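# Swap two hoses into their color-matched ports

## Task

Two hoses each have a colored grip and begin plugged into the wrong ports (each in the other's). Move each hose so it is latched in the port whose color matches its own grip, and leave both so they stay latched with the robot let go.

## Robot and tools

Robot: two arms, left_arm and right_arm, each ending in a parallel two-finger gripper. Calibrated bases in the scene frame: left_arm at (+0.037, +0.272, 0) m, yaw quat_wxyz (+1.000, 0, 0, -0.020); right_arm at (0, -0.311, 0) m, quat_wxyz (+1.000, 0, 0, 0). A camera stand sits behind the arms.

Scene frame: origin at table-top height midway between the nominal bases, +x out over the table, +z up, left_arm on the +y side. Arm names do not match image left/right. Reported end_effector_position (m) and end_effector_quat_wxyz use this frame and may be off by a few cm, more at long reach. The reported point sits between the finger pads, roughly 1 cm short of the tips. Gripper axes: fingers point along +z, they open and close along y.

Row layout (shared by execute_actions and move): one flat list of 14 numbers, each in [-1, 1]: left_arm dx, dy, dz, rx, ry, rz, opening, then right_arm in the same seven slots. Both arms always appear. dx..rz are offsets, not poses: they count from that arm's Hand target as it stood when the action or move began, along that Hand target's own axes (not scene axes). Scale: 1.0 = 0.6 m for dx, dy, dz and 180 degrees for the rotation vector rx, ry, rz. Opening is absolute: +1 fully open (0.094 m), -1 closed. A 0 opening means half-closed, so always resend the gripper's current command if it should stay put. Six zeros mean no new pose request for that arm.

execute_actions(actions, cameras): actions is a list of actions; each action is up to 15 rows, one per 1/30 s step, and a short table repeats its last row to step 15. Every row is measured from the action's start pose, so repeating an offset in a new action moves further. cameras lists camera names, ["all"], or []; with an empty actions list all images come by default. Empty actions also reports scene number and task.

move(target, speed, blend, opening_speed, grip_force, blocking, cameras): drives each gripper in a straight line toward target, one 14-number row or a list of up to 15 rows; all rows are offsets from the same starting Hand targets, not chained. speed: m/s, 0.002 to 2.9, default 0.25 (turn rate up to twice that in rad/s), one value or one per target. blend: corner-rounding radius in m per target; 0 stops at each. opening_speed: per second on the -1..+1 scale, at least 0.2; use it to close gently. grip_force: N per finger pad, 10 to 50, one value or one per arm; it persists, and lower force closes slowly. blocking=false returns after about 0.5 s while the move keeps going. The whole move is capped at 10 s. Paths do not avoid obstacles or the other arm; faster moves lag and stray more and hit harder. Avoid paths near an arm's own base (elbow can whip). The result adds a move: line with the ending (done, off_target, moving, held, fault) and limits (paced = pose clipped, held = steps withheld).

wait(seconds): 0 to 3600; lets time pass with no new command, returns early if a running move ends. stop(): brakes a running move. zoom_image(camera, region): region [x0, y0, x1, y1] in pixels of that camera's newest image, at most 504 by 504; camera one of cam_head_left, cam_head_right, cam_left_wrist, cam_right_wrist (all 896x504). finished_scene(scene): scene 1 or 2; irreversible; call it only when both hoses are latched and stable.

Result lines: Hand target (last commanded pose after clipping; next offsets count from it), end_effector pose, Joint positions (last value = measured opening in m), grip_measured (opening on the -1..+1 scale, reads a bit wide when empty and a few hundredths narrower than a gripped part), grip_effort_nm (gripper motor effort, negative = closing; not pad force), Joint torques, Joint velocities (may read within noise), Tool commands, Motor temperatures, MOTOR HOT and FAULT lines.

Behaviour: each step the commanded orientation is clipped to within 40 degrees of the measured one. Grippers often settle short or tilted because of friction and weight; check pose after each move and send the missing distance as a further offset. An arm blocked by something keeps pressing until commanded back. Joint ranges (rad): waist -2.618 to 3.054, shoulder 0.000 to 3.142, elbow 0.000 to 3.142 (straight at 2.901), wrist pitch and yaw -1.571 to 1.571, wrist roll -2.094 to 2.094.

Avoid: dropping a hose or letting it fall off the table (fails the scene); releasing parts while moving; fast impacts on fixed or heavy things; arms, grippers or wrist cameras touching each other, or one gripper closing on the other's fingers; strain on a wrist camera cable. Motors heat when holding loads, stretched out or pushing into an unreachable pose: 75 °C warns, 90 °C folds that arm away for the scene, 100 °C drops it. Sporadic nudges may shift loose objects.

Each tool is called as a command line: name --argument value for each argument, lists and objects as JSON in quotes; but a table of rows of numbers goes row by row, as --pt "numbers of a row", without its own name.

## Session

execute_actions --actions '[]'

zoom_image --camera "cam_head_left" --region '[350, 210, 550, 410]'

Scene clock: 0.00 s.
left_arm: end_effector_position=(+0.4366, +0.2454, +0.0879) grip_measured=+1.000 grip_effort_nm=n/a end_effector_quat_wxyz=(+0.592, +0.033, +0.805, +0.008) | right_arm: end_effector_position=(+0.3903, -0.3251, +0.0888) grip_measured=+1.000 grip_effort_nm=n/a end_effector_quat_wxyz=(+0.569, +0.034, +0.821, -0.028)
Joint positions: left_arm=[-0.056 1.616 0.355 0.955 -0.067 0.034 0.094] | right_arm=[0.004 1.522 0.358 0.804 0.089 0.025 0.094]
Joint velocities: within noise
Joint torques (N m): no reading
Motor temperatures (°C): left_arm=[32 42 38 36 30 29 30] | right_arm=[29 30 28 29 30 30 30]
Heat: left arm: 42 °C; right arm: 30 °C.
Hand target: left_arm +0.4380, +0.2452, +0.0901; +0.594, +0.033, +0.804, +0.008 | right_arm +0.3947, -0.3251, +0.0991; +0.582, +0.034, +0.812, -0.028
Tool commands: left_gripper/opening=+1.0 right_gripper/opening=+1.0
camera_calibration:
cam_left_wrist: T_world_to_cam=[[-0.06388, -0.9965, -0.05398, 0.27119], [-0.77656, 0.08361, -0.62447, 0.41722], [0.6268, 0.00202, -0.77918, -0.09425]] pos_world=[0.4004, 0.23555, 0.20174]
cam_right_wrist: T_world_to_cam=[[-0.10787, -0.99405, 0.01532, -0.28736], [-0.80528, 0.07833, -0.5877, 0.43414], [0.583, -0.07574, -0.80893, -0.07052]] pos_world=[0.35972, -0.325, 0.2025]

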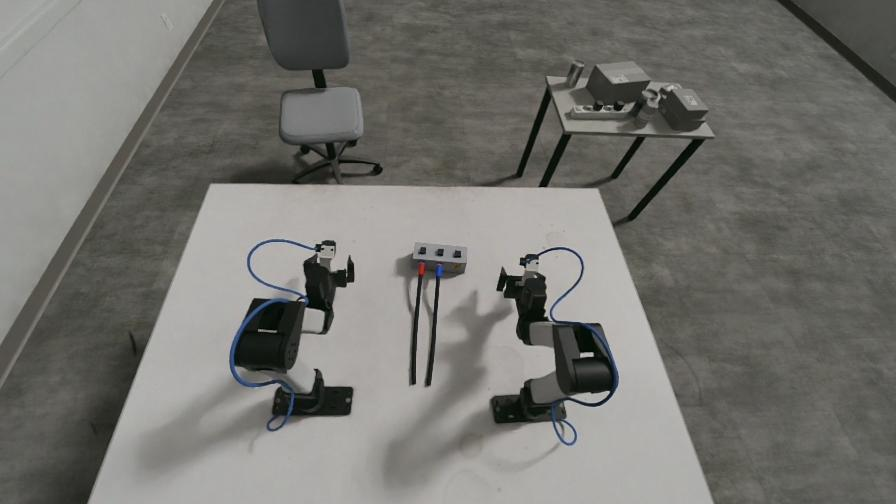

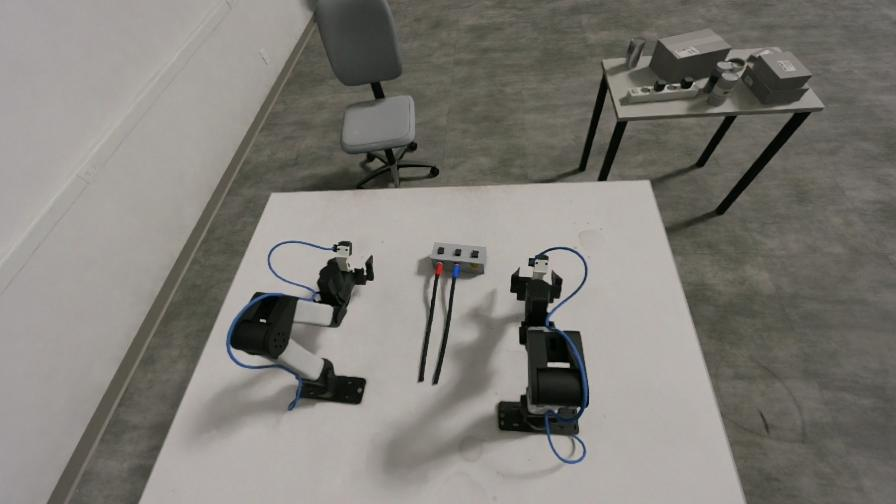

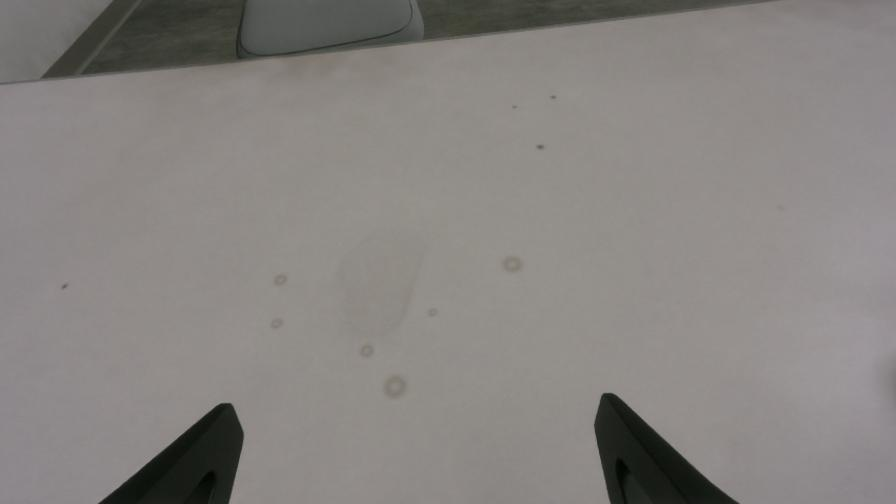

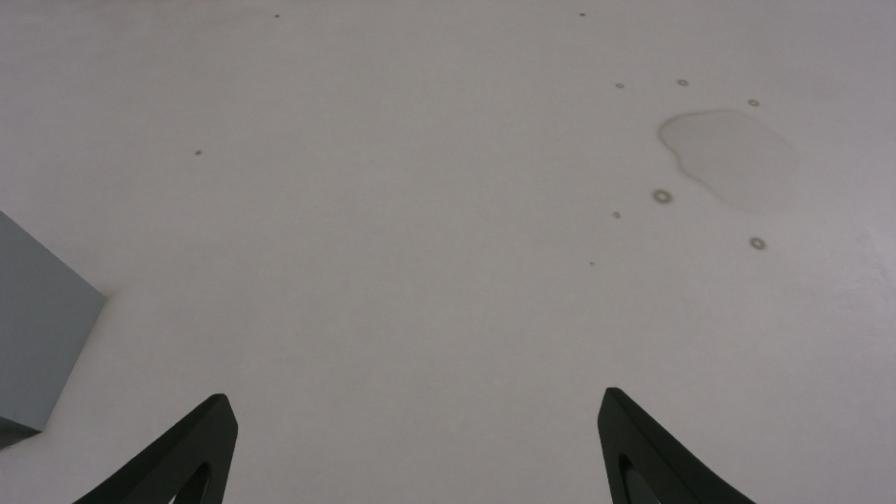

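Scaled by 2.520 from the camera's image (finer frame: 1280x720).

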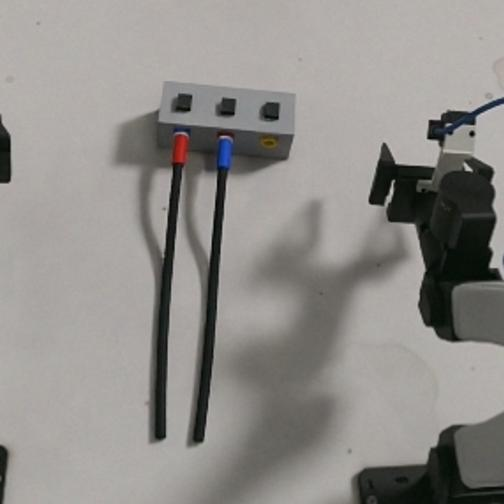

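move --target '[-0.140,-0.451,0.0208,0.4833,0.0805,0.2491,-1,-0.0655,0.4132,-0.0307,0.0041,0.0627,0.004,-0.2]' --speed 0.35 --cameras '["cam_left_wrist","cam_right_wrist"]'

Scene clock: 40.20 s.
left_arm: end_effector_position=(+0.4618, -0.0275, +0.1586) grip_measured=-0.992 grip_effort_nm=-0.38 end_effector_quat_wxyz=(+0.276, +0.691, +0.587, -0.320) | right_arm: end_effector_position=(+0.4039, -0.0832, +0.1275) grip_measured=-0.198 grip_effort_nm=-0.09 end_effector_quat_wxyz=(+0.485, +0.031, +0.874, -0.034)
Joint positions: left_arm=[-0.321 2.376 2.319 -1.276 0.847 1.265 0] | right_arm=[0.758 1.762 1.105 -0.107 0.702 0.519 0.038]
Joint torques (N m): left_arm=[-0.35 -12.25 8.98 0.66 0.68 0.17] | right_arm=[-0.23 -9.18 9.44 1.62 0.28 0.16]
Motor temperatures (°C): left_arm=[32 47 42 40 30 29 30] | right_arm=[29 33 30 34 30 30 30]
Heat: left arm: 47 °C; right arm: 34 °C.
Hand target: left_arm +0.4629, -0.0304, +0.1526; +0.272, +0.694, +0.583, -0.324 | right_arm +0.4117, -0.0776, +0.1411; +0.500, +0.046, +0.865, -0.026
Off the commanded pose: left_arm 0.007 m, 1 deg | right_arm 0.017 m, 3 deg.
move: off_target (right_arm)
cam_left_wrist: T_world_to_cam=[[-0.98368, 0.17994, 0.00064, 0.45311], [0.17266, 0.94487, -0.27823, 0.03412], [-0.05067, -0.27358, -0.96052, 0.27973]] pos_world=[0.45399, -0.03725, 0.27789]
cam_right_wrist: T_world_to_cam=[[-0.10543, -0.9936, 0.04062, -0.05022], [-0.9055, 0.07904, -0.41693, 0.46766], [0.41105, -0.08074, -0.90803, 0.05281]] pos_world=[0.39646, -0.0826, 0.24498]

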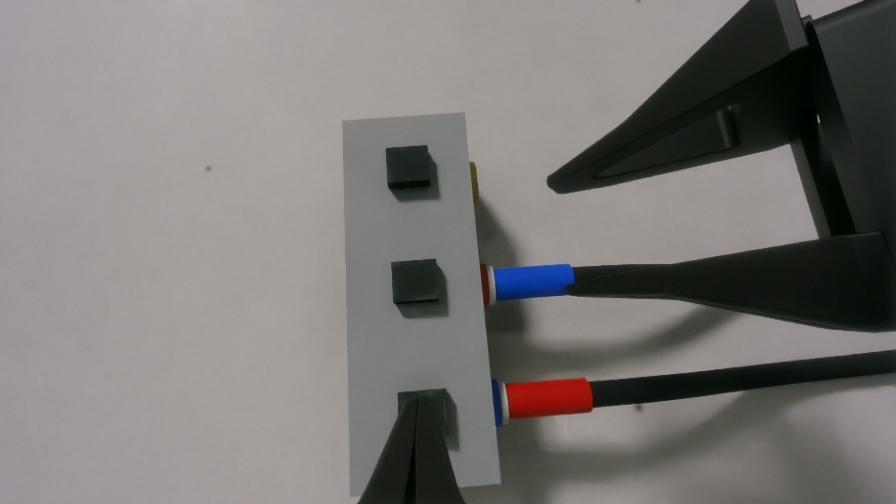

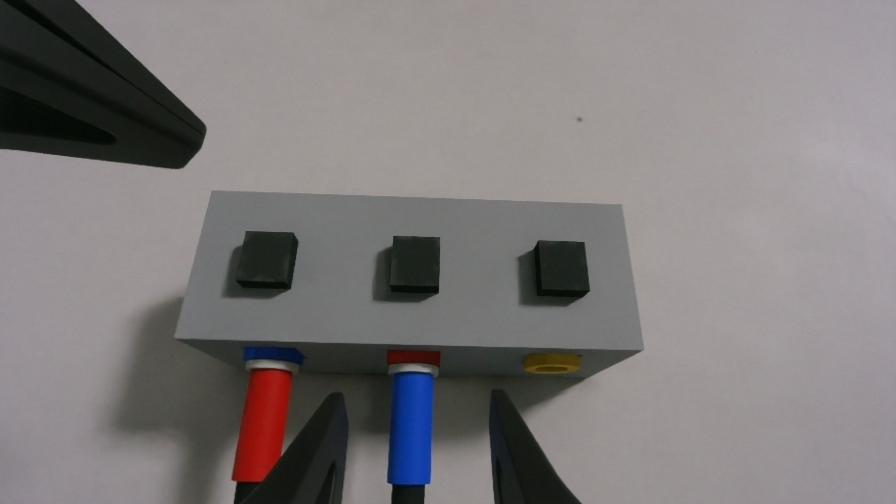

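move --pt "0 0 0 0 0 0 -1 0.155 -0.006 0.0882 0 0 0 -0.2" --pt "0.0135 0.0135 0.124 0 0 0 -1 0.155 -0.006 0.0882 0 0 0 -0.2" --pt "0.0135 0.0135 0.124 0 0 0 -1 0.155 -0.006 0.0882 0 0 0 -0.85" --cameras '["cam_left_wrist","cam_right_wrist"]' --opening_speed 0.8

Scene clock: 83.57 s.
left_arm: end_effector_position=(+0.4583, -0.0847, +0.1092) grip_measured=-0.992 grip_effort_nm=-0.38 end_effector_quat_wxyz=(+0.276, +0.696, +0.576, -0.326) | right_arm: end_effector_position=(+0.4103, -0.0779, +0.0381) grip_measured=-0.665 grip_effort_nm=-1.00 end_effector_quat_wxyz=(+0.497, +0.044, +0.867, -0.022)
Joint positions: left_arm=[-0.428 2.438 2.218 -1.014 0.834 1.141 0] | right_arm=[0.758 1.989 0.958 0.304 0.707 0.532 0.016]
Joint torques (N m): left_arm=[0.51 -13.81 6.52 1.09 0.5 -0.01] | right_arm=[-0.75 -9.72 4.29 1.86 0.18 -0.02]
Motor temperatures (°C): left_arm=[31 69 47 37 30 29 30] | right_arm=[29 36 35 36 30 30 30]
Heat: left arm: 69 °C; right arm: 36 °C.
Hand target: left_arm +0.4620, -0.0827, +0.0984; +0.272, +0.694, +0.583, -0.324 | right_arm +0.4108, -0.0809, +0.0341; +0.500, +0.046, +0.865, -0.026
Off the commanded pose: left_arm 0.011 m, 1 deg | right_arm 0.005 m, 1 deg.
move: off_target (left_arm)
cam_left_wrist: T_world_to_cam=[[-0.97928, 0.20248, -0.00263, 0.4603], [0.19453, 0.93708, -0.2899, 0.06571], [-0.05623, -0.28441, -0.95705, 0.21766]] pos_world=[0.45022, -0.09287, 0.22857]
cam_right_wrist: T_world_to_cam=[[-0.11675, -0.99315, 0.00432, -0.03467], [-0.89171, 0.10291, -0.44075, 0.4329], [0.43729, -0.05531, -0.89762, -0.03982]] pos_world=[0.39939, -0.08118, 0.15521]

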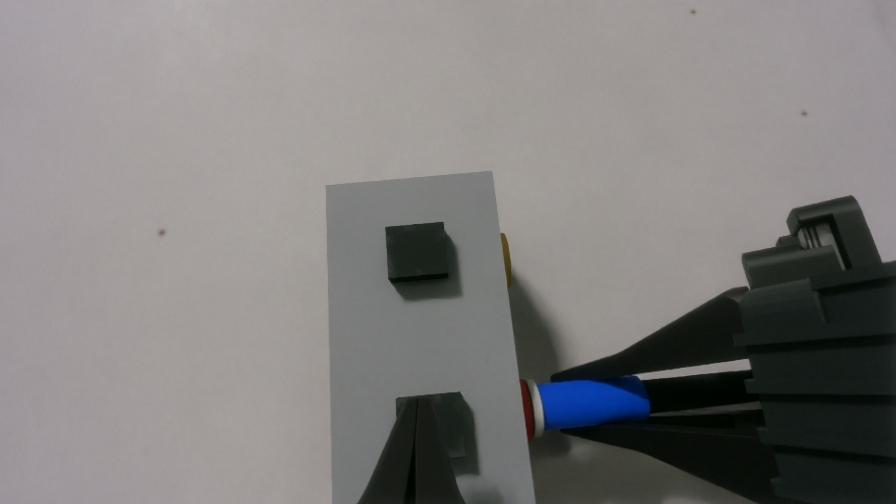

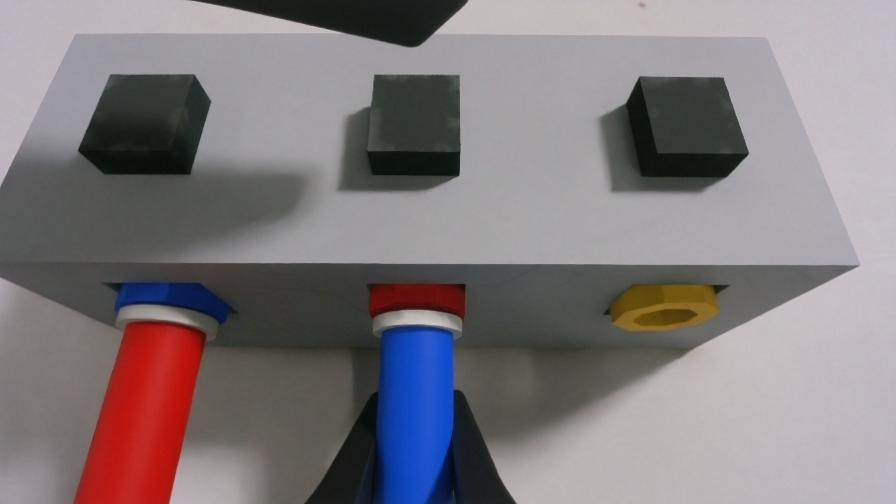

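move --pt "0.1565 -0.0067 0.1303 0 0 0 -1 0 0 0 0 0 0 -0.85" --pt "0.1565 -0.0067 0.1303 0 0 0 -1 0.0417 0 -0.0823 0 0 0 -0.85" --pt "0.053 -0.0253 -0.193 0 0 0 -1 0.044 -0.1517 -0.0762 0 0 0 -0.85" --speed '[0.1,0.12,0.2]' --cameras '["cam_left_wrist","cam_right_wrist"]'

Scene clock: 108.53 s.
left_arm: end_effector_position=(+0.4627, +0.0267, +0.1552) grip_measured=-0.992 grip_effort_nm=-0.38 end_effector_quat_wxyz=(+0.277, +0.691, +0.583, -0.326) | right_arm: end_effector_position=(+0.3477, -0.1657, +0.0274) grip_measured=-0.666 grip_effort_nm=-1.01 end_effector_quat_wxyz=(+0.492, +0.044, +0.869, -0.035)
Joint positions: left_arm=[-0.207 2.345 2.252 -1.378 0.879 1.445 0] | right_arm=[0.686 1.728 0.511 0.503 0.669 0.473 0.016]
Joint torques (N m): left_arm=[0.13 -12.01 8.7 0.39 0.54 0.15] | right_arm=[-1.01 -9.4 3.28 1.83 -0.02 -0.06]
Motor temperatures (°C): left_arm=[31 76 45 36 31 29 30] | right_arm=[29 36 33 36 30 30 31]
Heat: left arm: 76 °C; right arm: 36 °C. Fold the left arm in close to its base, or ease its load, before you think long.
Hand target: left_arm +0.4659, +0.0274, +0.1486; +0.272, +0.694, +0.583, -0.324 | right_arm +0.3487, -0.1658, +0.0340; +0.500, +0.046, +0.865, -0.026
Off the commanded pose: left_arm 0.008 m, 1 deg | right_arm 0.007 m, 1 deg.
MOTOR HOT: joint 2 (shoulder) of the left arm reports 76 °C; the controller's stop level is 90 °C. To cool a motor, set the load down, stop pushing, or move to a pose that needs little force.
move: done
cam_left_wrist: T_world_to_cam=[[-0.98248, 0.18633, 0.00354, 0.44315], [0.17733, 0.94053, -0.28975, -0.01835], [-0.05732, -0.28404, -0.9571, 0.29418]] pos_world=[0.4555, 0.01825, 0.27467]
cam_right_wrist: T_world_to_cam=[[-0.12973, -0.99115, 0.02815, -0.1248], [-0.89548, 0.10492, -0.43255, 0.38291], [0.42577, -0.08132, -0.90117, -0.02703]] pos_world=[0.33821, -0.16607, 0.14478]

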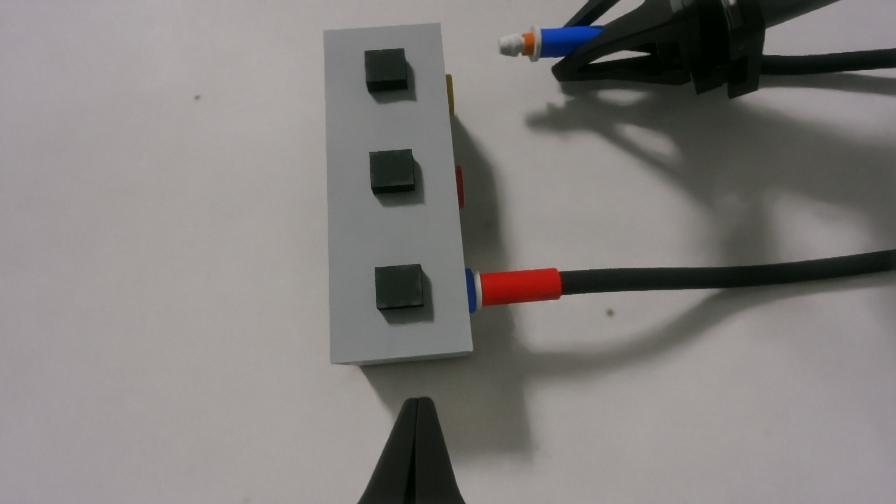

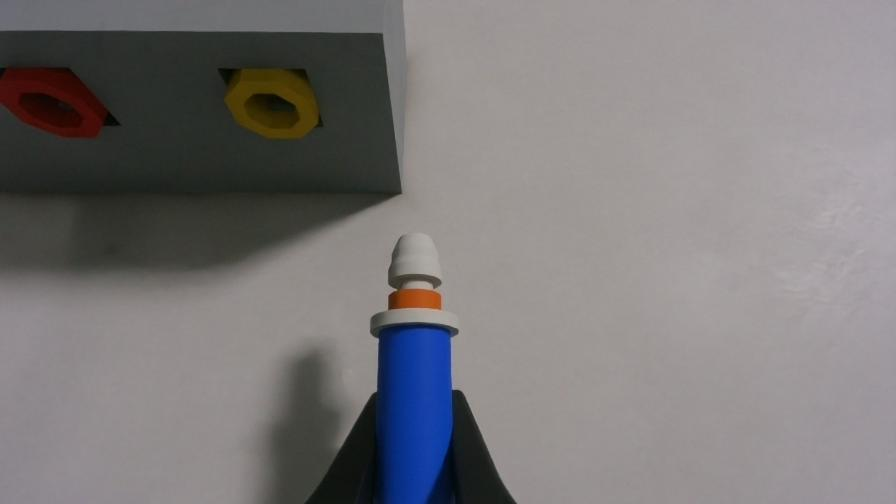

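move --pt "0.0743 -0.0783 -0.1405 0 0 0 -1 0.021 0 0.0121 0 0 0 -0.85" --pt "0.2377 -0.2788 -0.2598 -0.4558 -0.0402 -0.3193 -1 0.021 0 0.0121 0 0 0 -0.2" --pt "0.2377 -0.2788 -0.2598 -0.4558 -0.0402 -0.3193 -1 -0.1155 0 -0.0667 0 0 0 -0.2" --pt "0.2377 -0.2788 -0.2598 -0.4558 -0.0402 -0.3193 -1 -0.176 0.2503 0.002 0 0 0 -0.2" --speed 0.3 --cameras '["cam_right_wrist"]'

Scene clock: 137.03 s.
left_arm: end_effector_position=(+0.3382, +0.2638, +0.1417) grip_measured=-0.993 grip_effort_nm=-0.37 end_effector_quat_wxyz=(+0.499, +0.003, +0.867, -0.002) | right_arm: end_effector_position=(+0.4107, -0.0279, +0.1129) grip_measured=-0.202 grip_effort_nm=0.13 end_effector_quat_wxyz=(+0.486, +0.030, +0.873, -0.034)
Joint positions: left_arm=[-0.01 0.806 0.416 -0.137 -0.037 -0.022 0] | right_arm=[0.847 1.946 1.295 -0.165 0.765 0.601 0.037]
Joint torques (N m): left_arm=[-0.59 -1.58 7.02 2.2 -0.12 -0.05] | right_arm=[-0.36 -10.81 9.36 1.54 0.31 0.13]
Motor temperatures (°C): left_arm=[31 68 46 37 30 29 30] | right_arm=[29 36 32 38 30 30 32]
Heat: left arm: 68 °C; right arm: 38 °C.
Hand target: left_arm +0.3376, +0.2642, +0.1396; +0.499, -0.001, +0.866, +0.001 | right_arm +0.4179, -0.0223, +0.1252; +0.500, +0.046, +0.865, -0.026
Off the commanded pose: left_arm 0.002 m, 0 deg | right_arm 0.015 m, 3 deg.
MOTOR HOT: cleared for the motors of the left arm.
move: off_target (right_arm)
cam_right_wrist: T_world_to_cam=[[-0.10392, -0.99376, 0.04063, 0.00539], [-0.90444, 0.07743, -0.41951, 0.46321], [0.41374, -0.08034, -0.90684, 0.04]] pos_world=[0.40296, -0.0273, 0.23038]

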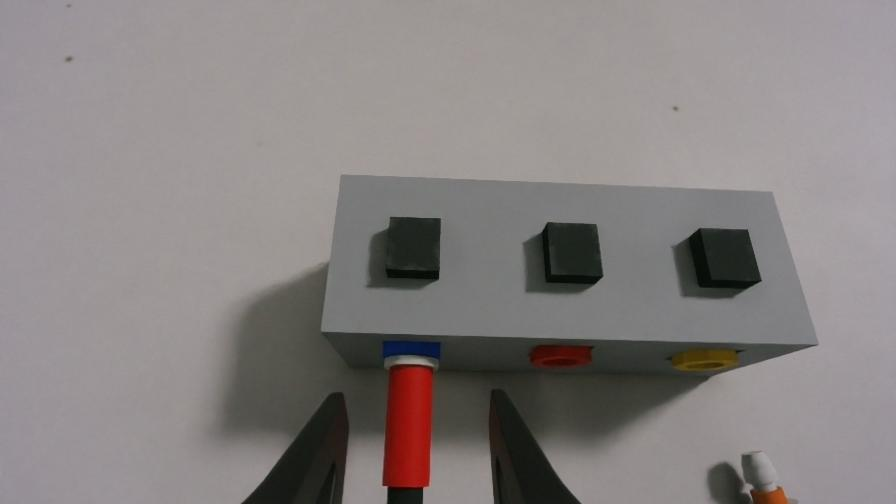

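move --pt "-0.0975 -0.2067 0.1023 0.228 0.02 0.16 -1 0.1313 -0.005 0.0747 0 0 0 -0.2" --pt "-0.1228 -0.3903 0.1782 0.4558 0.0402 0.3193 -1 0.1313 -0.005 0.0747 0 0 0 -0.85" --pt "-0.0498 -0.4862 0.2195 0.4558 0.0402 0.3193 -1 0.1313 -0.005 0.0747 0 0 0 -0.85" --speed 0.3 --cameras '["cam_left_wrist","cam_right_wrist"]'

Scene clock: 164.60 s.
left_arm: end_effector_position=(+0.4646, -0.0298, +0.1087) grip_measured=-0.993 grip_effort_nm=-0.37 end_effector_quat_wxyz=(+0.277, +0.696, +0.577, -0.326) | right_arm: end_effector_position=(+0.4163, -0.0232, +0.0389) grip_measured=-0.668 grip_effort_nm=-1.01 end_effector_quat_wxyz=(+0.496, +0.039, +0.867, -0.026)
Joint positions: left_arm=[-0.32 2.391 2.143 -1.102 0.862 1.297 0] | right_arm=[0.847 2.114 1.187 0.141 0.773 0.604 0.016]
Joint torques (N m): left_arm=[0.5 -13.72 5.86 0.88 0.53 -0.03] | right_arm=[-0.68 -11.15 4.57 1.79 0.2 0.1]
Motor temperatures (°C): left_arm=[31 59 46 41 30 29 29] | right_arm=[29 37 33 37 30 30 31]
Heat: left arm: 59 °C; right arm: 37 °C.
Hand target: left_arm +0.4672, -0.0271, +0.0991; +0.272, +0.694, +0.583, -0.324 | right_arm +0.4171, -0.0252, +0.0343; +0.500, +0.046, +0.865, -0.026
Off the commanded pose: left_arm 0.010 m, 1 deg | right_arm 0.005 m, 1 deg.
move: done
cam_left_wrist: T_world_to_cam=[[-0.97939, 0.20195, -0.00315, 0.45542], [0.19422, 0.93738, -0.28913, 0.01298], [-0.05543, -0.28378, -0.95729, 0.23283]] pos_world=[0.45642, -0.03807, 0.22807]
cam_right_wrist: T_world_to_cam=[[-0.11195, -0.99357, 0.01699, 0.01794], [-0.89321, 0.09312, -0.43988, 0.43335], [0.43547, -0.06442, -0.89789, -0.03812]] pos_world=[0.40568, -0.02499, 0.15609]

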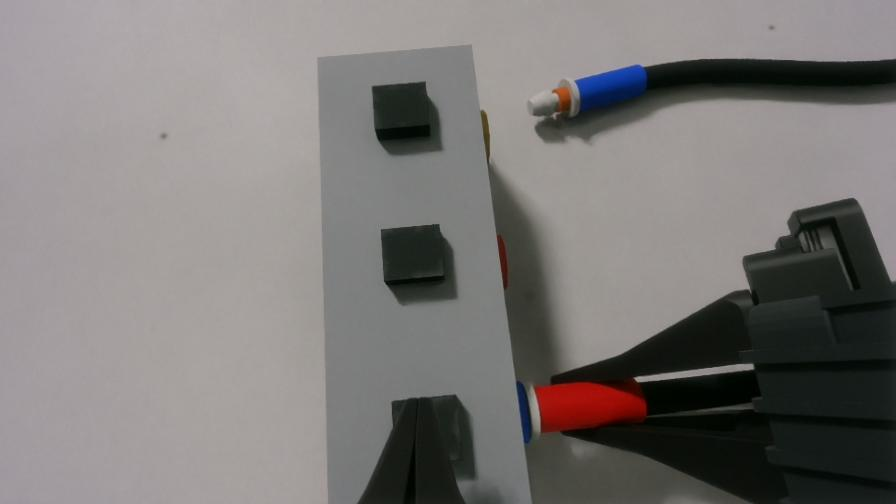

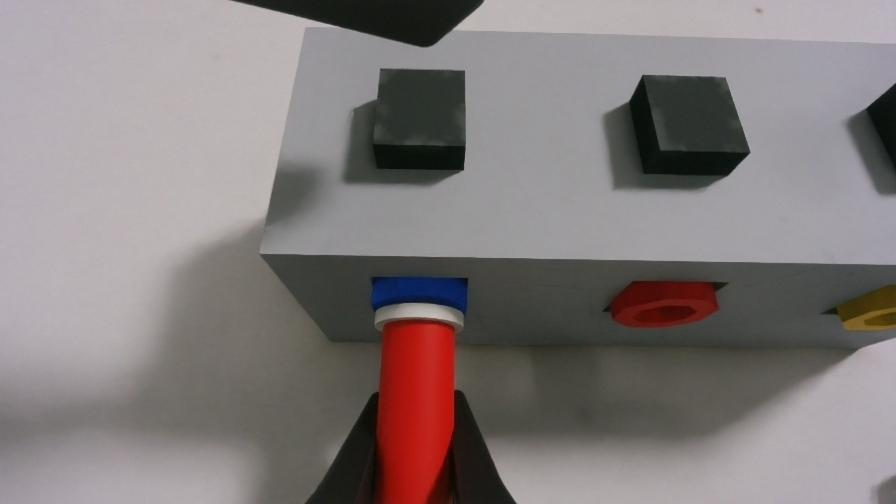

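move --pt "0.1565 -0.0067 0.1303 0 0 0 -1 0 0 0 0 0 0 -0.85" --pt "0.1565 -0.0067 0.1303 0 0 0 -1 0.0503 0.001 -0.0872 0 0 0 -0.85" --pt "-0.0015 -0.0255 -0.128 0 0 0 -1 0.0397 -0.0928 -0.0955 0 0 0 -0.85" --pt "0.2307 -0.2962 -0.381 -0.4558 -0.0402 -0.3193 -1 0.0397 -0.0928 -0.0955 0 0 0 -0.85" --speed '[0.1,0.12,0.2,0.35]' --blend '[0,0,0.03,0]' --cameras '["cam_left_wrist","cam_right_wrist"]'

Scene clock: 193.03 s.
left_arm: end_effector_position=(+0.3405, +0.2632, +0.1448) grip_measured=-0.993 grip_effort_nm=-0.37 end_effector_quat_wxyz=(+0.504, +0.003, +0.863, -0.002) | right_arm: end_effector_position=(+0.3476, -0.0754, +0.0309) grip_measured=-0.668 grip_effort_nm=-1.01 end_effector_quat_wxyz=(+0.490, +0.039, +0.870, -0.041)
Joint positions: left_arm=[-0.013 0.81 0.418 -0.122 -0.04 -0.023 0] | right_arm=[0.905 1.902 0.833 0.202 0.827 0.675 0.016]
Joint torques (N m): left_arm=[-0.64 -1.85 7.04 2.04 -0.14 -0.06] | right_arm=[-0.92 -12.72 3.96 1.65 0.11 -0.04]
Motor temperatures (°C): left_arm=[31 66 44 38 31 29 29] | right_arm=[29 40 33 39 30 30 32]
Heat: left arm: 66 °C; right arm: 40 °C.
Hand target: left_arm +0.3377, +0.2637, +0.1401; +0.499, -0.001, +0.866, +0.001 | right_arm +0.3501, -0.0740, +0.0424; +0.500, +0.046, +0.865, -0.026
Off the commanded pose: left_arm 0.005 m, 1 deg | right_arm 0.012 m, 2 deg.
move: off_target (right_arm)
cam_left_wrist: T_world_to_cam=[[-0.02779, -0.99961, 0.00308, 0.26621], [-0.89201, 0.0234, -0.45141, 0.40676], [0.45116, -0.01529, -0.89231, 0.09112]] pos_world=[0.32912, 0.25798, 0.26411]
cam_right_wrist: T_world_to_cam=[[-0.12641, -0.99096, 0.04503, -0.03707], [-0.89805, 0.09504, -0.42951, 0.37487], [0.42135, -0.09473, -0.90194, -0.01599]] pos_world=[0.3387, -0.07388, 0.14826]

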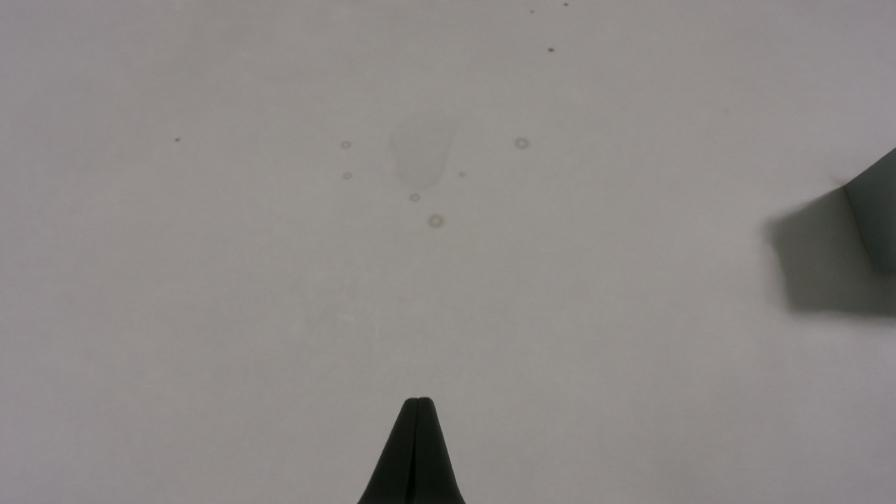

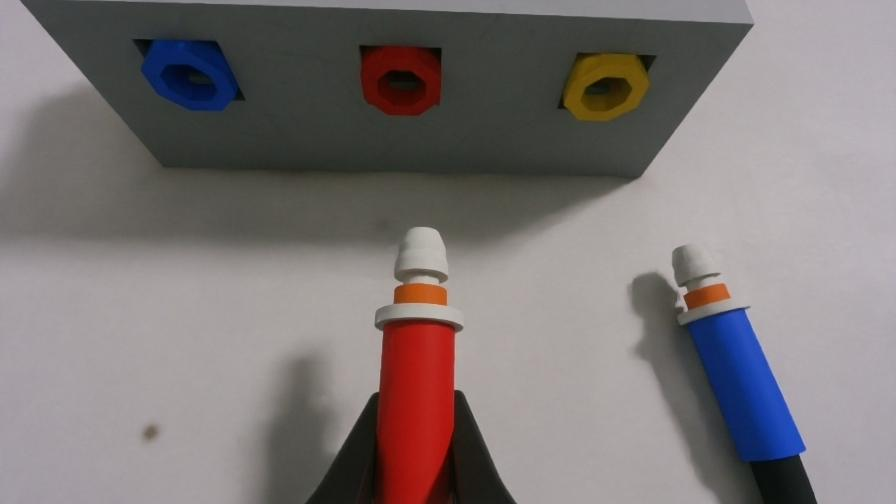

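move --target '[0,0,0,0,0,0,-1,-0.0375,0.003,0.0313,-0.0072,-0.007,-0.0042,-0.95]' --speed 0.1 --cameras '["cam_right_wrist"]'

zoom_image --camera "cam_right_wrist" --region '[320, 140, 520, 360]'

Scene clock: 209.33 s.
left_arm: end_effector_position=(+0.3405, +0.2632, +0.1448) grip_measured=-0.993 grip_effort_nm=-0.38 end_effector_quat_wxyz=(+0.504, +0.003, +0.863, -0.002) | right_arm: end_effector_position=(+0.3681, -0.0849, +0.0352) grip_measured=-0.668 grip_effort_nm=-1.01 end_effector_quat_wxyz=(+0.492, +0.024, +0.869, -0.043)
Joint positions: left_arm=[-0.013 0.81 0.418 -0.122 -0.041 -0.023 0] | right_arm=[0.836 1.902 0.833 0.271 0.774 0.561 0.016]
Joint torques (N m): left_arm=[-0.65 -1.87 7.02 2.03 -0.12 -0.05] | right_arm=[-0.77 -11.4 6.86 1.82 0.06 -0.03]
Motor temperatures (°C): left_arm=[31 59 44 39 30 29 29] | right_arm=[29 42 32 38 30 30 32]
Heat: left arm: 59 °C; right arm: 42 °C.
Hand target: left_arm +0.3378, +0.2636, +0.1401; +0.499, -0.001, +0.866, +0.001 | right_arm +0.3777, -0.0751, +0.0525; +0.509, +0.034, +0.860, -0.020
Off the commanded pose: left_arm 0.005 m, 1 deg | right_arm 0.022 m, 4 deg.
move: off_target (right_arm)
cam_right_wrist: T_world_to_cam=[[-0.10188, -0.99281, 0.06282, -0.05396], [-0.89862, 0.06476, -0.43393, 0.39376], [0.42674, -0.10066, -0.89876, -0.02418]] pos_world=[0.35866, -0.08151, 0.15252]

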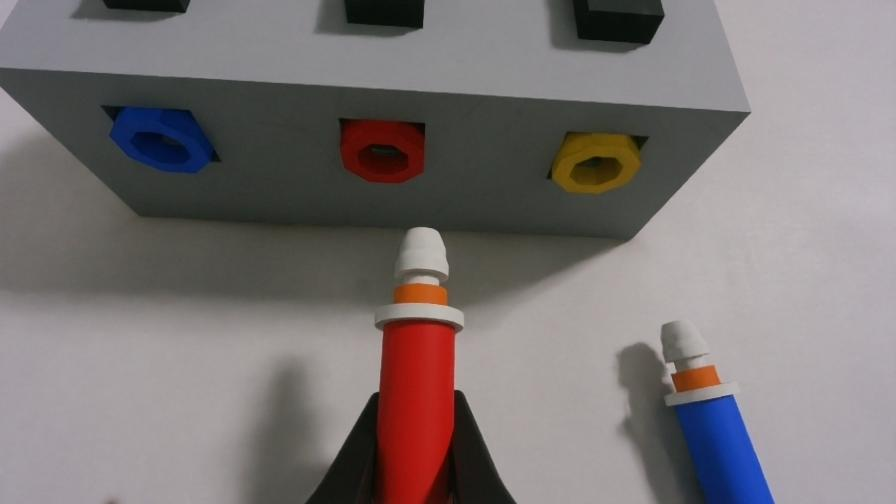

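Scaled by 2.291 from the camera's image (finer frame: 1280x720).

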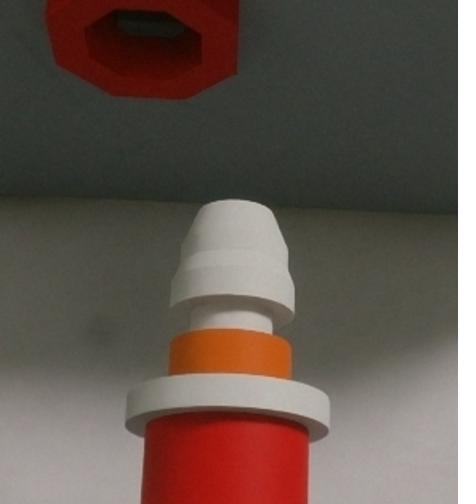

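move --pt "0 0 0 0 0 0 -1 0.022 0.0178 -0.0523 -0.0097 -0.004 -0.0053 -0.95" --pt "0 0 0 0 0 0 -1 -0.0148 0.0158 0.015 -0.0097 -0.004 -0.0053 -0.95" --speed 0.1 --cameras '["cam_right_wrist"]'

zoom_image --camera "cam_right_wrist" --region '[320, 140, 520, 360]'

Scene clock: 231.80 s.
left_arm: end_effector_position=(+0.3405, +0.2632, +0.1448) grip_measured=-0.993 grip_effort_nm=-0.37 end_effector_quat_wxyz=(+0.504, +0.003, +0.863, -0.002) | right_arm: end_effector_position=(+0.3796, -0.0772, +0.0446) grip_measured=-0.668 grip_effort_nm=-1.01 end_effector_quat_wxyz=(+0.501, +0.011, +0.865, -0.030)
Joint positions: left_arm=[-0.013 0.81 0.418 -0.122 -0.041 -0.023 0] | right_arm=[0.818 1.904 0.857 0.308 0.742 0.504 0.016]
Joint torques (N m): left_arm=[-0.65 -1.87 7.02 2.04 -0.11 -0.04] | right_arm=[-0.83 -9.1 7.84 1.91 0.01 -0.03]
Motor temperatures (°C): left_arm=[31 53 44 40 30 29 29] | right_arm=[29 42 33 39 30 30 32]
Heat: left arm: 53 °C; right arm: 42 °C.
Hand target: left_arm +0.3378, +0.2636, +0.1401; +0.499, -0.001, +0.866, +0.001 | right_arm +0.3905, -0.0667, +0.0559; +0.515, +0.019, +0.857, -0.011
Off the commanded pose: left_arm 0.005 m, 1 deg | right_arm 0.019 m, 3 deg.
move: off_target (right_arm)
cam_right_wrist: T_world_to_cam=[[-0.0681, -0.99631, 0.05216, -0.05834], [-0.89229, 0.03743, -0.44991, 0.40386], [0.44629, -0.07718, -0.89155, -0.02582]] pos_world=[0.36791, -0.07524, 0.16172]

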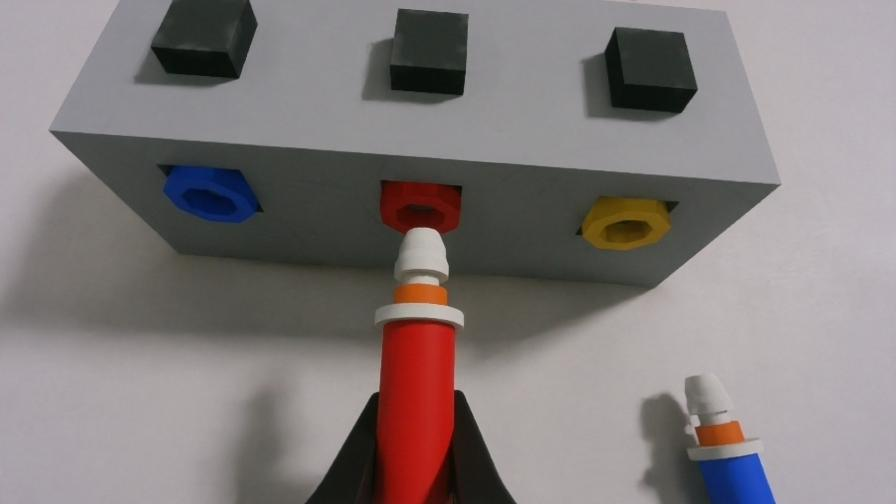

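Scaled by 2.291 from the camera's image (finer frame: 1280x720).

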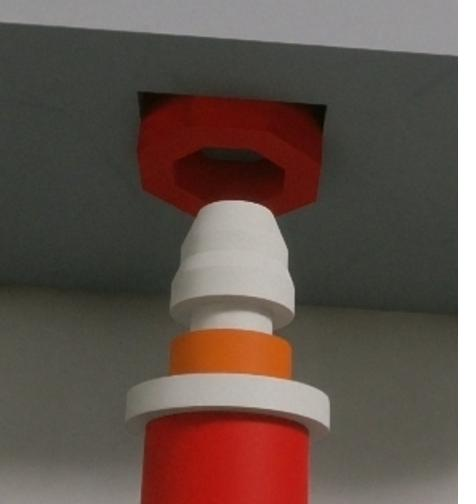

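move --target '[0,0,0,0,0,0,-1,-0.0055,-0.0025,0.0195,0,0,0,-0.95]' --speed 0.1 --cameras '["cam_right_wrist"]'

zoom_image --camera "cam_right_wrist" --region '[320, 160, 520, 380]'

Scene clock: 239.73 s.
left_arm: end_effector_position=(+0.3405, +0.2632, +0.1448) grip_measured=-0.993 grip_effort_nm=-0.37 end_effector_quat_wxyz=(+0.504, +0.003, +0.863, -0.002) | right_arm: end_effector_position=(+0.3899, -0.0788, +0.0412) grip_measured=-0.668 grip_effort_nm=-1.01 end_effector_quat_wxyz=(+0.499, +0.010, +0.866, -0.030)
Joint positions: left_arm=[-0.013 0.81 0.418 -0.122 -0.041 -0.023 0] | right_arm=[0.792 1.931 0.878 0.328 0.719 0.481 0.016]
Joint torques (N m): left_arm=[-0.65 -1.85 7.04 2.04 -0.12 -0.04] | right_arm=[-0.98 -9.37 7.99 1.93 0.02 -0.02]
Heat: left arm: 51 °C; right arm: 42 °C.
Hand target: left_arm +0.3378, +0.2636, +0.1401; +0.499, -0.001, +0.866, +0.001 | right_arm +0.4023, -0.0687, +0.0534; +0.515, +0.019, +0.857, -0.011
Off the commanded pose: left_arm 0.005 m, 1 deg | right_arm 0.020 m, 3 deg.
move: off_target (right_arm)
cam_right_wrist: T_world_to_cam=[[-0.06618, -0.99639, 0.05314, -0.05982], [-0.89389, 0.03554, -0.44687, 0.412], [0.44337, -0.07708, -0.89302, -0.03243]] pos_world=[0.3787, -0.07674, 0.15832]

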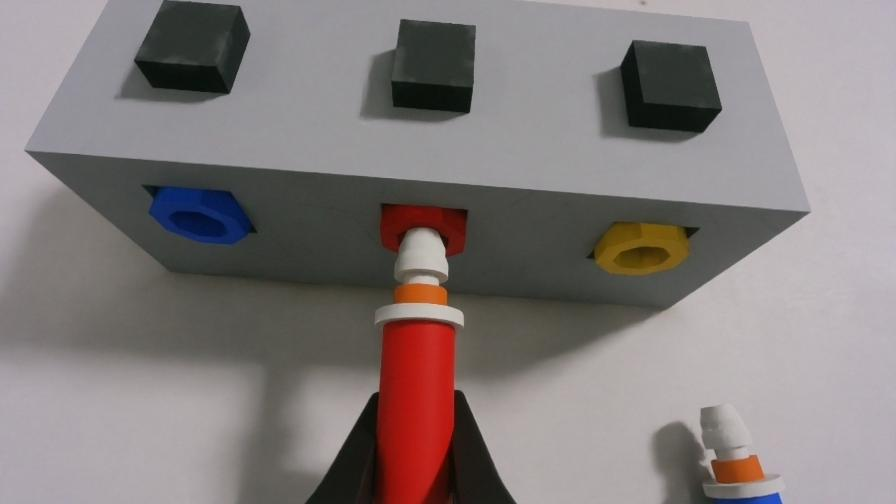

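Scaled by 2.291 from the camera's image (finer frame: 1280x720).

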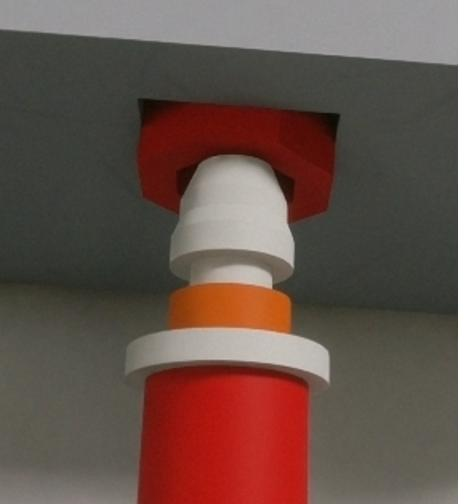

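move --target '[0,0,0,0,0,0,-1,-0.063,-0.008,0.07,0,-0.03,0,-1]' --speed 0.2 --cameras '["cam_right_wrist"]'

zoom_image --camera "cam_right_wrist" --region '[320, 180, 520, 400]'

Scene clock: 252.13 s.
left_arm: end_effector_position=(+0.3405, +0.2632, +0.1448) grip_measured=-0.993 grip_effort_nm=-0.37 end_effector_quat_wxyz=(+0.504, +0.003, +0.863, -0.002) | right_arm: end_effector_position=(+0.4042, -0.0825, +0.0332) grip_measured=-0.668 grip_effort_nm=-1.01 end_effector_quat_wxyz=(+0.495, -0.027, +0.867, -0.052)
Joint positions: left_arm=[-0.013 0.81 0.418 -0.122 -0.041 -0.023 0] | right_arm=[0.755 1.977 0.902 0.363 0.69 0.366 0.016]
Joint torques (N m): left_arm=[-0.66 -1.85 7.02 2.04 -0.11 -0.04] | right_arm=[-6.41 -7.99 11.47 3.18 -0.1 -0.3]
Heat: left arm: 50 °C; right arm: 41 °C.
Hand target: left_arm +0.3378, +0.2636, +0.1401; +0.499, -0.001, +0.866, +0.001 | right_arm +0.4568, -0.0758, +0.0670; +0.555, +0.018, +0.832, -0.012
Off the commanded pose: left_arm 0.005 m, 1 deg | right_arm 0.063 m, 11 deg.
move: off_target (right_arm)
cam_right_wrist: T_world_to_cam=[[-0.0231, -0.99144, 0.12853, -0.08177], [-0.89837, -0.03583, -0.43778, 0.41698], [0.43863, -0.12558, -0.88985, -0.04837]] pos_world=[0.39393, -0.07221, 0.15001]

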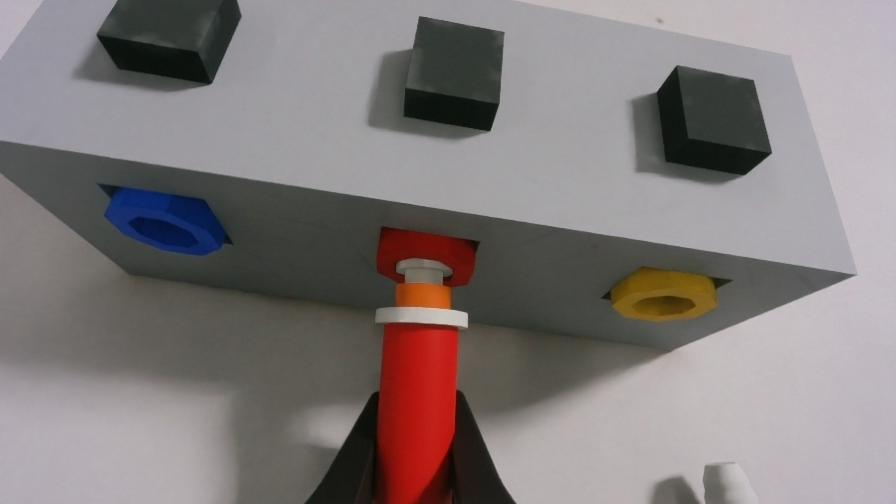

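Scaled by 2.291 from the camera's image (finer frame: 1280x720).

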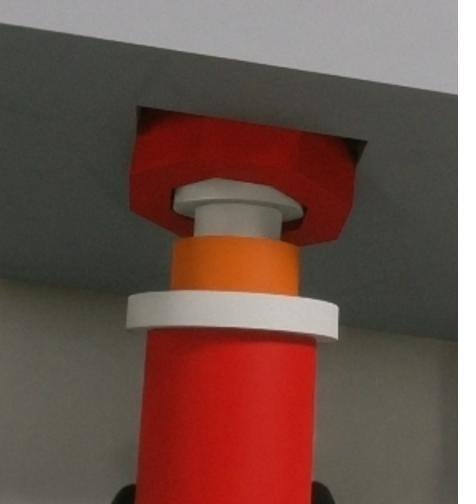

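move --pt "0 0 0 0 0 0 -1 -0.041 0.004 0.037 0.012 -0.015 0.035 -1" --pt "0 0 0 0 0 0 -1 -0.098 -0.008 0.14 0.012 -0.03 0.045 -1" --pt "0 0 0 0 0 0 -1 0.0145 0 -0.048 0.006 0 0.015 -1" --speed '[0.2,0.4,0.3]' --cameras '["cam_right_wrist"]'

zoom_image --camera "cam_right_wrist" --region '[320, 180, 520, 400]'

Scene clock: 269.50 s.
left_arm: end_effector_position=(+0.3405, +0.2632, +0.1448) grip_measured=-0.993 grip_effort_nm=-0.37 end_effector_quat_wxyz=(+0.504, +0.003, +0.863, -0.002) | right_arm: end_effector_position=(+0.4256, -0.0803, +0.0274) grip_measured=-0.692 grip_effort_nm=-1.01 end_effector_quat_wxyz=(+0.485, -0.005, +0.874, -0.015)
Joint positions: left_arm=[-0.013 0.81 0.418 -0.122 -0.041 -0.023 0] | right_arm=[0.7 2.022 0.963 0.364 0.599 0.402 0.014]
Joint torques (N m): left_arm=[-0.66 -1.85 7.04 2.03 -0.12 -0.04] | right_arm=[3.3 -16.38 3.22 2.77 1.19 0.43]
Motor temperatures (°C): left_arm=[31 48 44 41 30 29 29] | right_arm=[30 40 37 47 30 30 33]
Heat: left arm: 48 °C; right arm: 47 °C.
Hand target: left_arm +0.3378, +0.2636, +0.1401; +0.499, -0.001, +0.866, +0.001 | right_arm +0.4269, -0.0746, +0.0700; +0.555, +0.043, +0.831, -0.007
Off the commanded pose: left_arm 0.005 m, 1 deg | right_arm 0.043 m, 11 deg.
move: off_target (right_arm)
cam_right_wrist: T_world_to_cam=[[-0.02409, -0.99875, 0.04375, -0.07604], [-0.90939, 0.00371, -0.41593, 0.44098], [0.41524, -0.0498, -0.90834, -0.04609]] pos_world=[0.41833, -0.07988, 0.14488]

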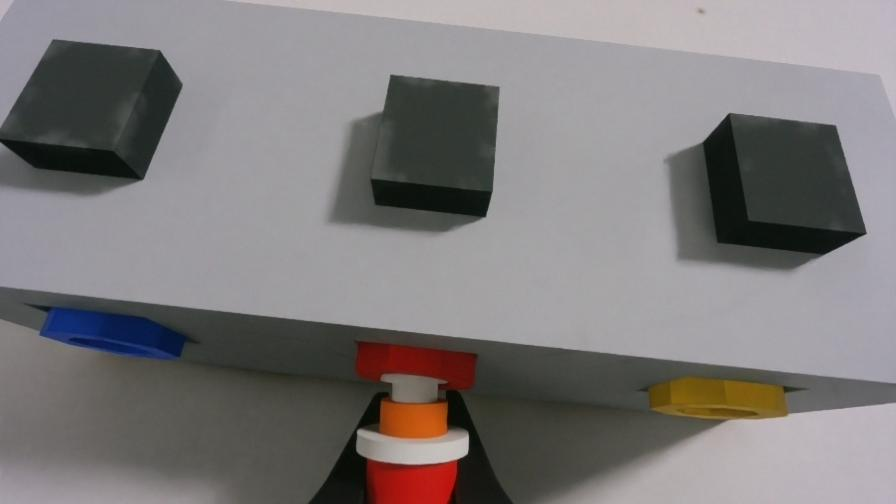

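Scaled by 2.291 from the camera's image (finer frame: 1280x720).

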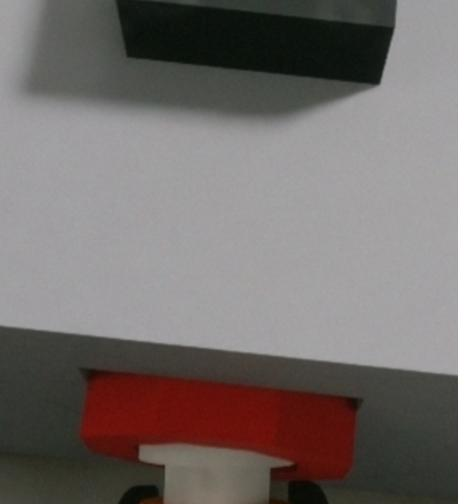

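move --pt "0 0 0 0 0 0 -1 0.0507 -0.003 0.0083 0 0.041 -0.02 -1" --pt "0 0 0 0 0 0 -1 0.0507 -0.003 0.0083 0 0.041 -0.02 -0.5" --pt "0 0 0 0 0 0 -1 0.053 -0.004 -0.032 0 0.041 -0.02 -0.5" --speed 0.1 --cameras '["cam_right_wrist"]'

Scene clock: 297.43 s.
left_arm: end_effector_position=(+0.3405, +0.2632, +0.1448) grip_measured=-0.993 grip_effort_nm=-0.37 end_effector_quat_wxyz=(+0.504, +0.003, +0.863, -0.002) | right_arm: end_effector_position=(+0.3965, -0.0726, +0.0334) grip_measured=-0.502 grip_effort_nm=0.12 end_effector_quat_wxyz=(+0.486, +0.003, +0.874, -0.029)
Joint positions: left_arm=[-0.013 0.81 0.418 -0.122 -0.041 -0.023 0] | right_arm=[0.782 1.968 0.925 0.292 0.69 0.481 0.023]
Joint torques (N m): left_arm=[-0.64 -1.85 7.04 2.03 -0.12 -0.04] | right_arm=[-0.28 -13.97 4.27 1.67 0.27 0.14]
Motor temperatures (°C): left_arm=[31 46 44 42 30 29 29] | right_arm=[30 47 34 49 32 30 33]
Heat: left arm: 46 °C; right arm: 49 °C.
Hand target: left_arm +0.3378, +0.2636, +0.1401; +0.499, -0.001, +0.866, +0.001 | right_arm +0.3970, -0.0738, +0.0481; +0.500, +0.018, +0.866, -0.021
Off the commanded pose: left_arm 0.005 m, 1 deg | right_arm 0.015 m, 3 deg.
move: off_target (right_arm); target 2's new opening was sent with right_arm's hand 0.017 m and 4 deg from that target
cam_right_wrist: T_world_to_cam=[[-0.05222, -0.99694, 0.05819, -0.0586], [-0.90797, 0.02314, -0.4184, 0.41792], [0.41577, -0.07469, -0.9064, -0.03025]] pos_world=[0.38898, -0.07035, 0.15085]

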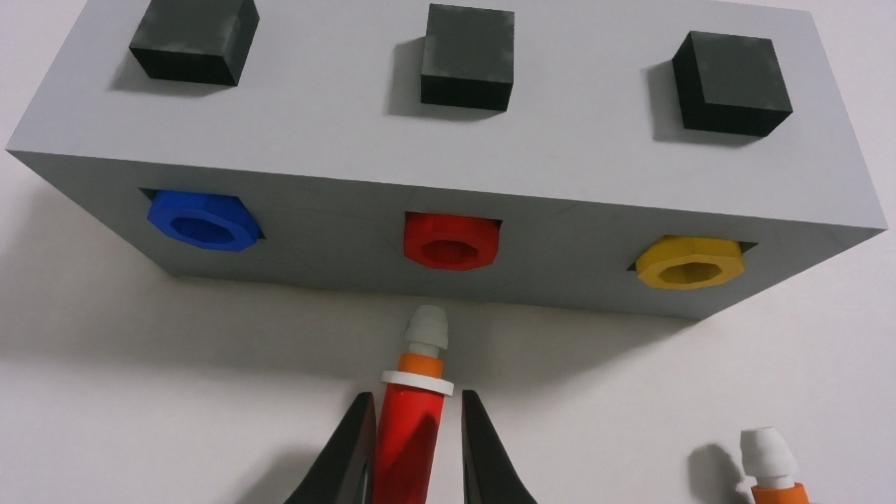

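move --pt "0 0 0 0 0 0 -1 0.0493 0 0.0247 0.024 0 0.0139 -0.5" --pt "0 0 0 0 0 0 -1 0.0493 0 0.0247 0.024 0 0.0139 -1" --speed 0.1 --opening_speed 1 --cameras '["cam_right_wrist"]'

Scene clock: 311.17 s.
left_arm: end_effector_position=(+0.3405, +0.2632, +0.1448) grip_measured=-0.993 grip_effort_nm=-0.38 end_effector_quat_wxyz=(+0.504, +0.003, +0.863, -0.002) | right_arm: end_effector_position=(+0.3933, -0.0763, +0.0181) grip_measured=-0.656 grip_effort_nm=-1.01 end_effector_quat_wxyz=(+0.500, +0.052, +0.864, -0.040)
Joint positions: left_arm=[-0.013 0.81 0.418 -0.122 -0.041 -0.023 0] | right_arm=[0.809 2.037 0.925 0.334 0.783 0.588 0.016]
Joint torques (N m): left_arm=[-0.65 -1.85 7.02 2.03 -0.11 -0.04] | right_arm=[-0.27 -8.88 6.27 1.41 0.2 0.12]
Heat: left arm: 46 °C; right arm: 46 °C.
Hand target: left_arm +0.3378, +0.2636, +0.1401; +0.499, -0.001, +0.866, +0.001 | right_arm +0.3950, -0.0743, +0.0150; +0.499, +0.055, +0.864, -0.043
Off the commanded pose: left_arm 0.005 m, 1 deg | right_arm 0.004 m, 1 deg.
move: done
cam_right_wrist: T_world_to_cam=[[-0.14904, -0.98846, 0.02696, -0.02227], [-0.88479, 0.12113, -0.44996, 0.40757], [0.44151, -0.09092, -0.89264, -0.0547]] pos_world=[0.38145, -0.07636, 0.13516]

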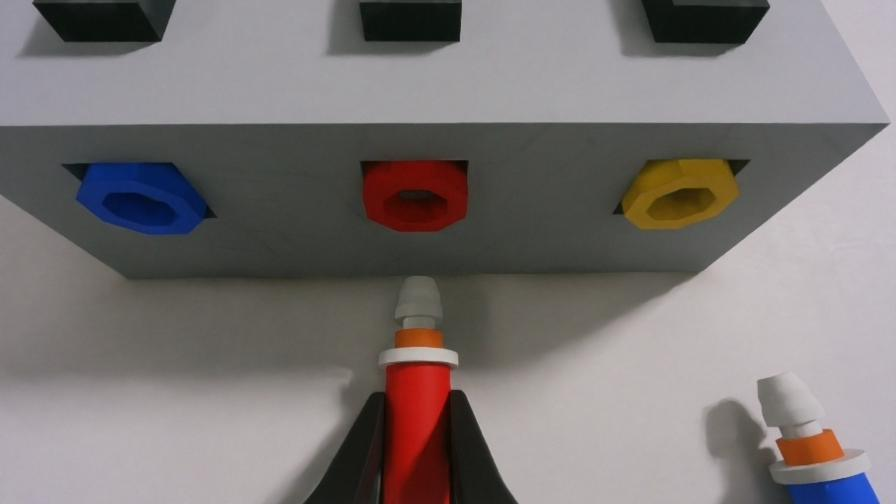

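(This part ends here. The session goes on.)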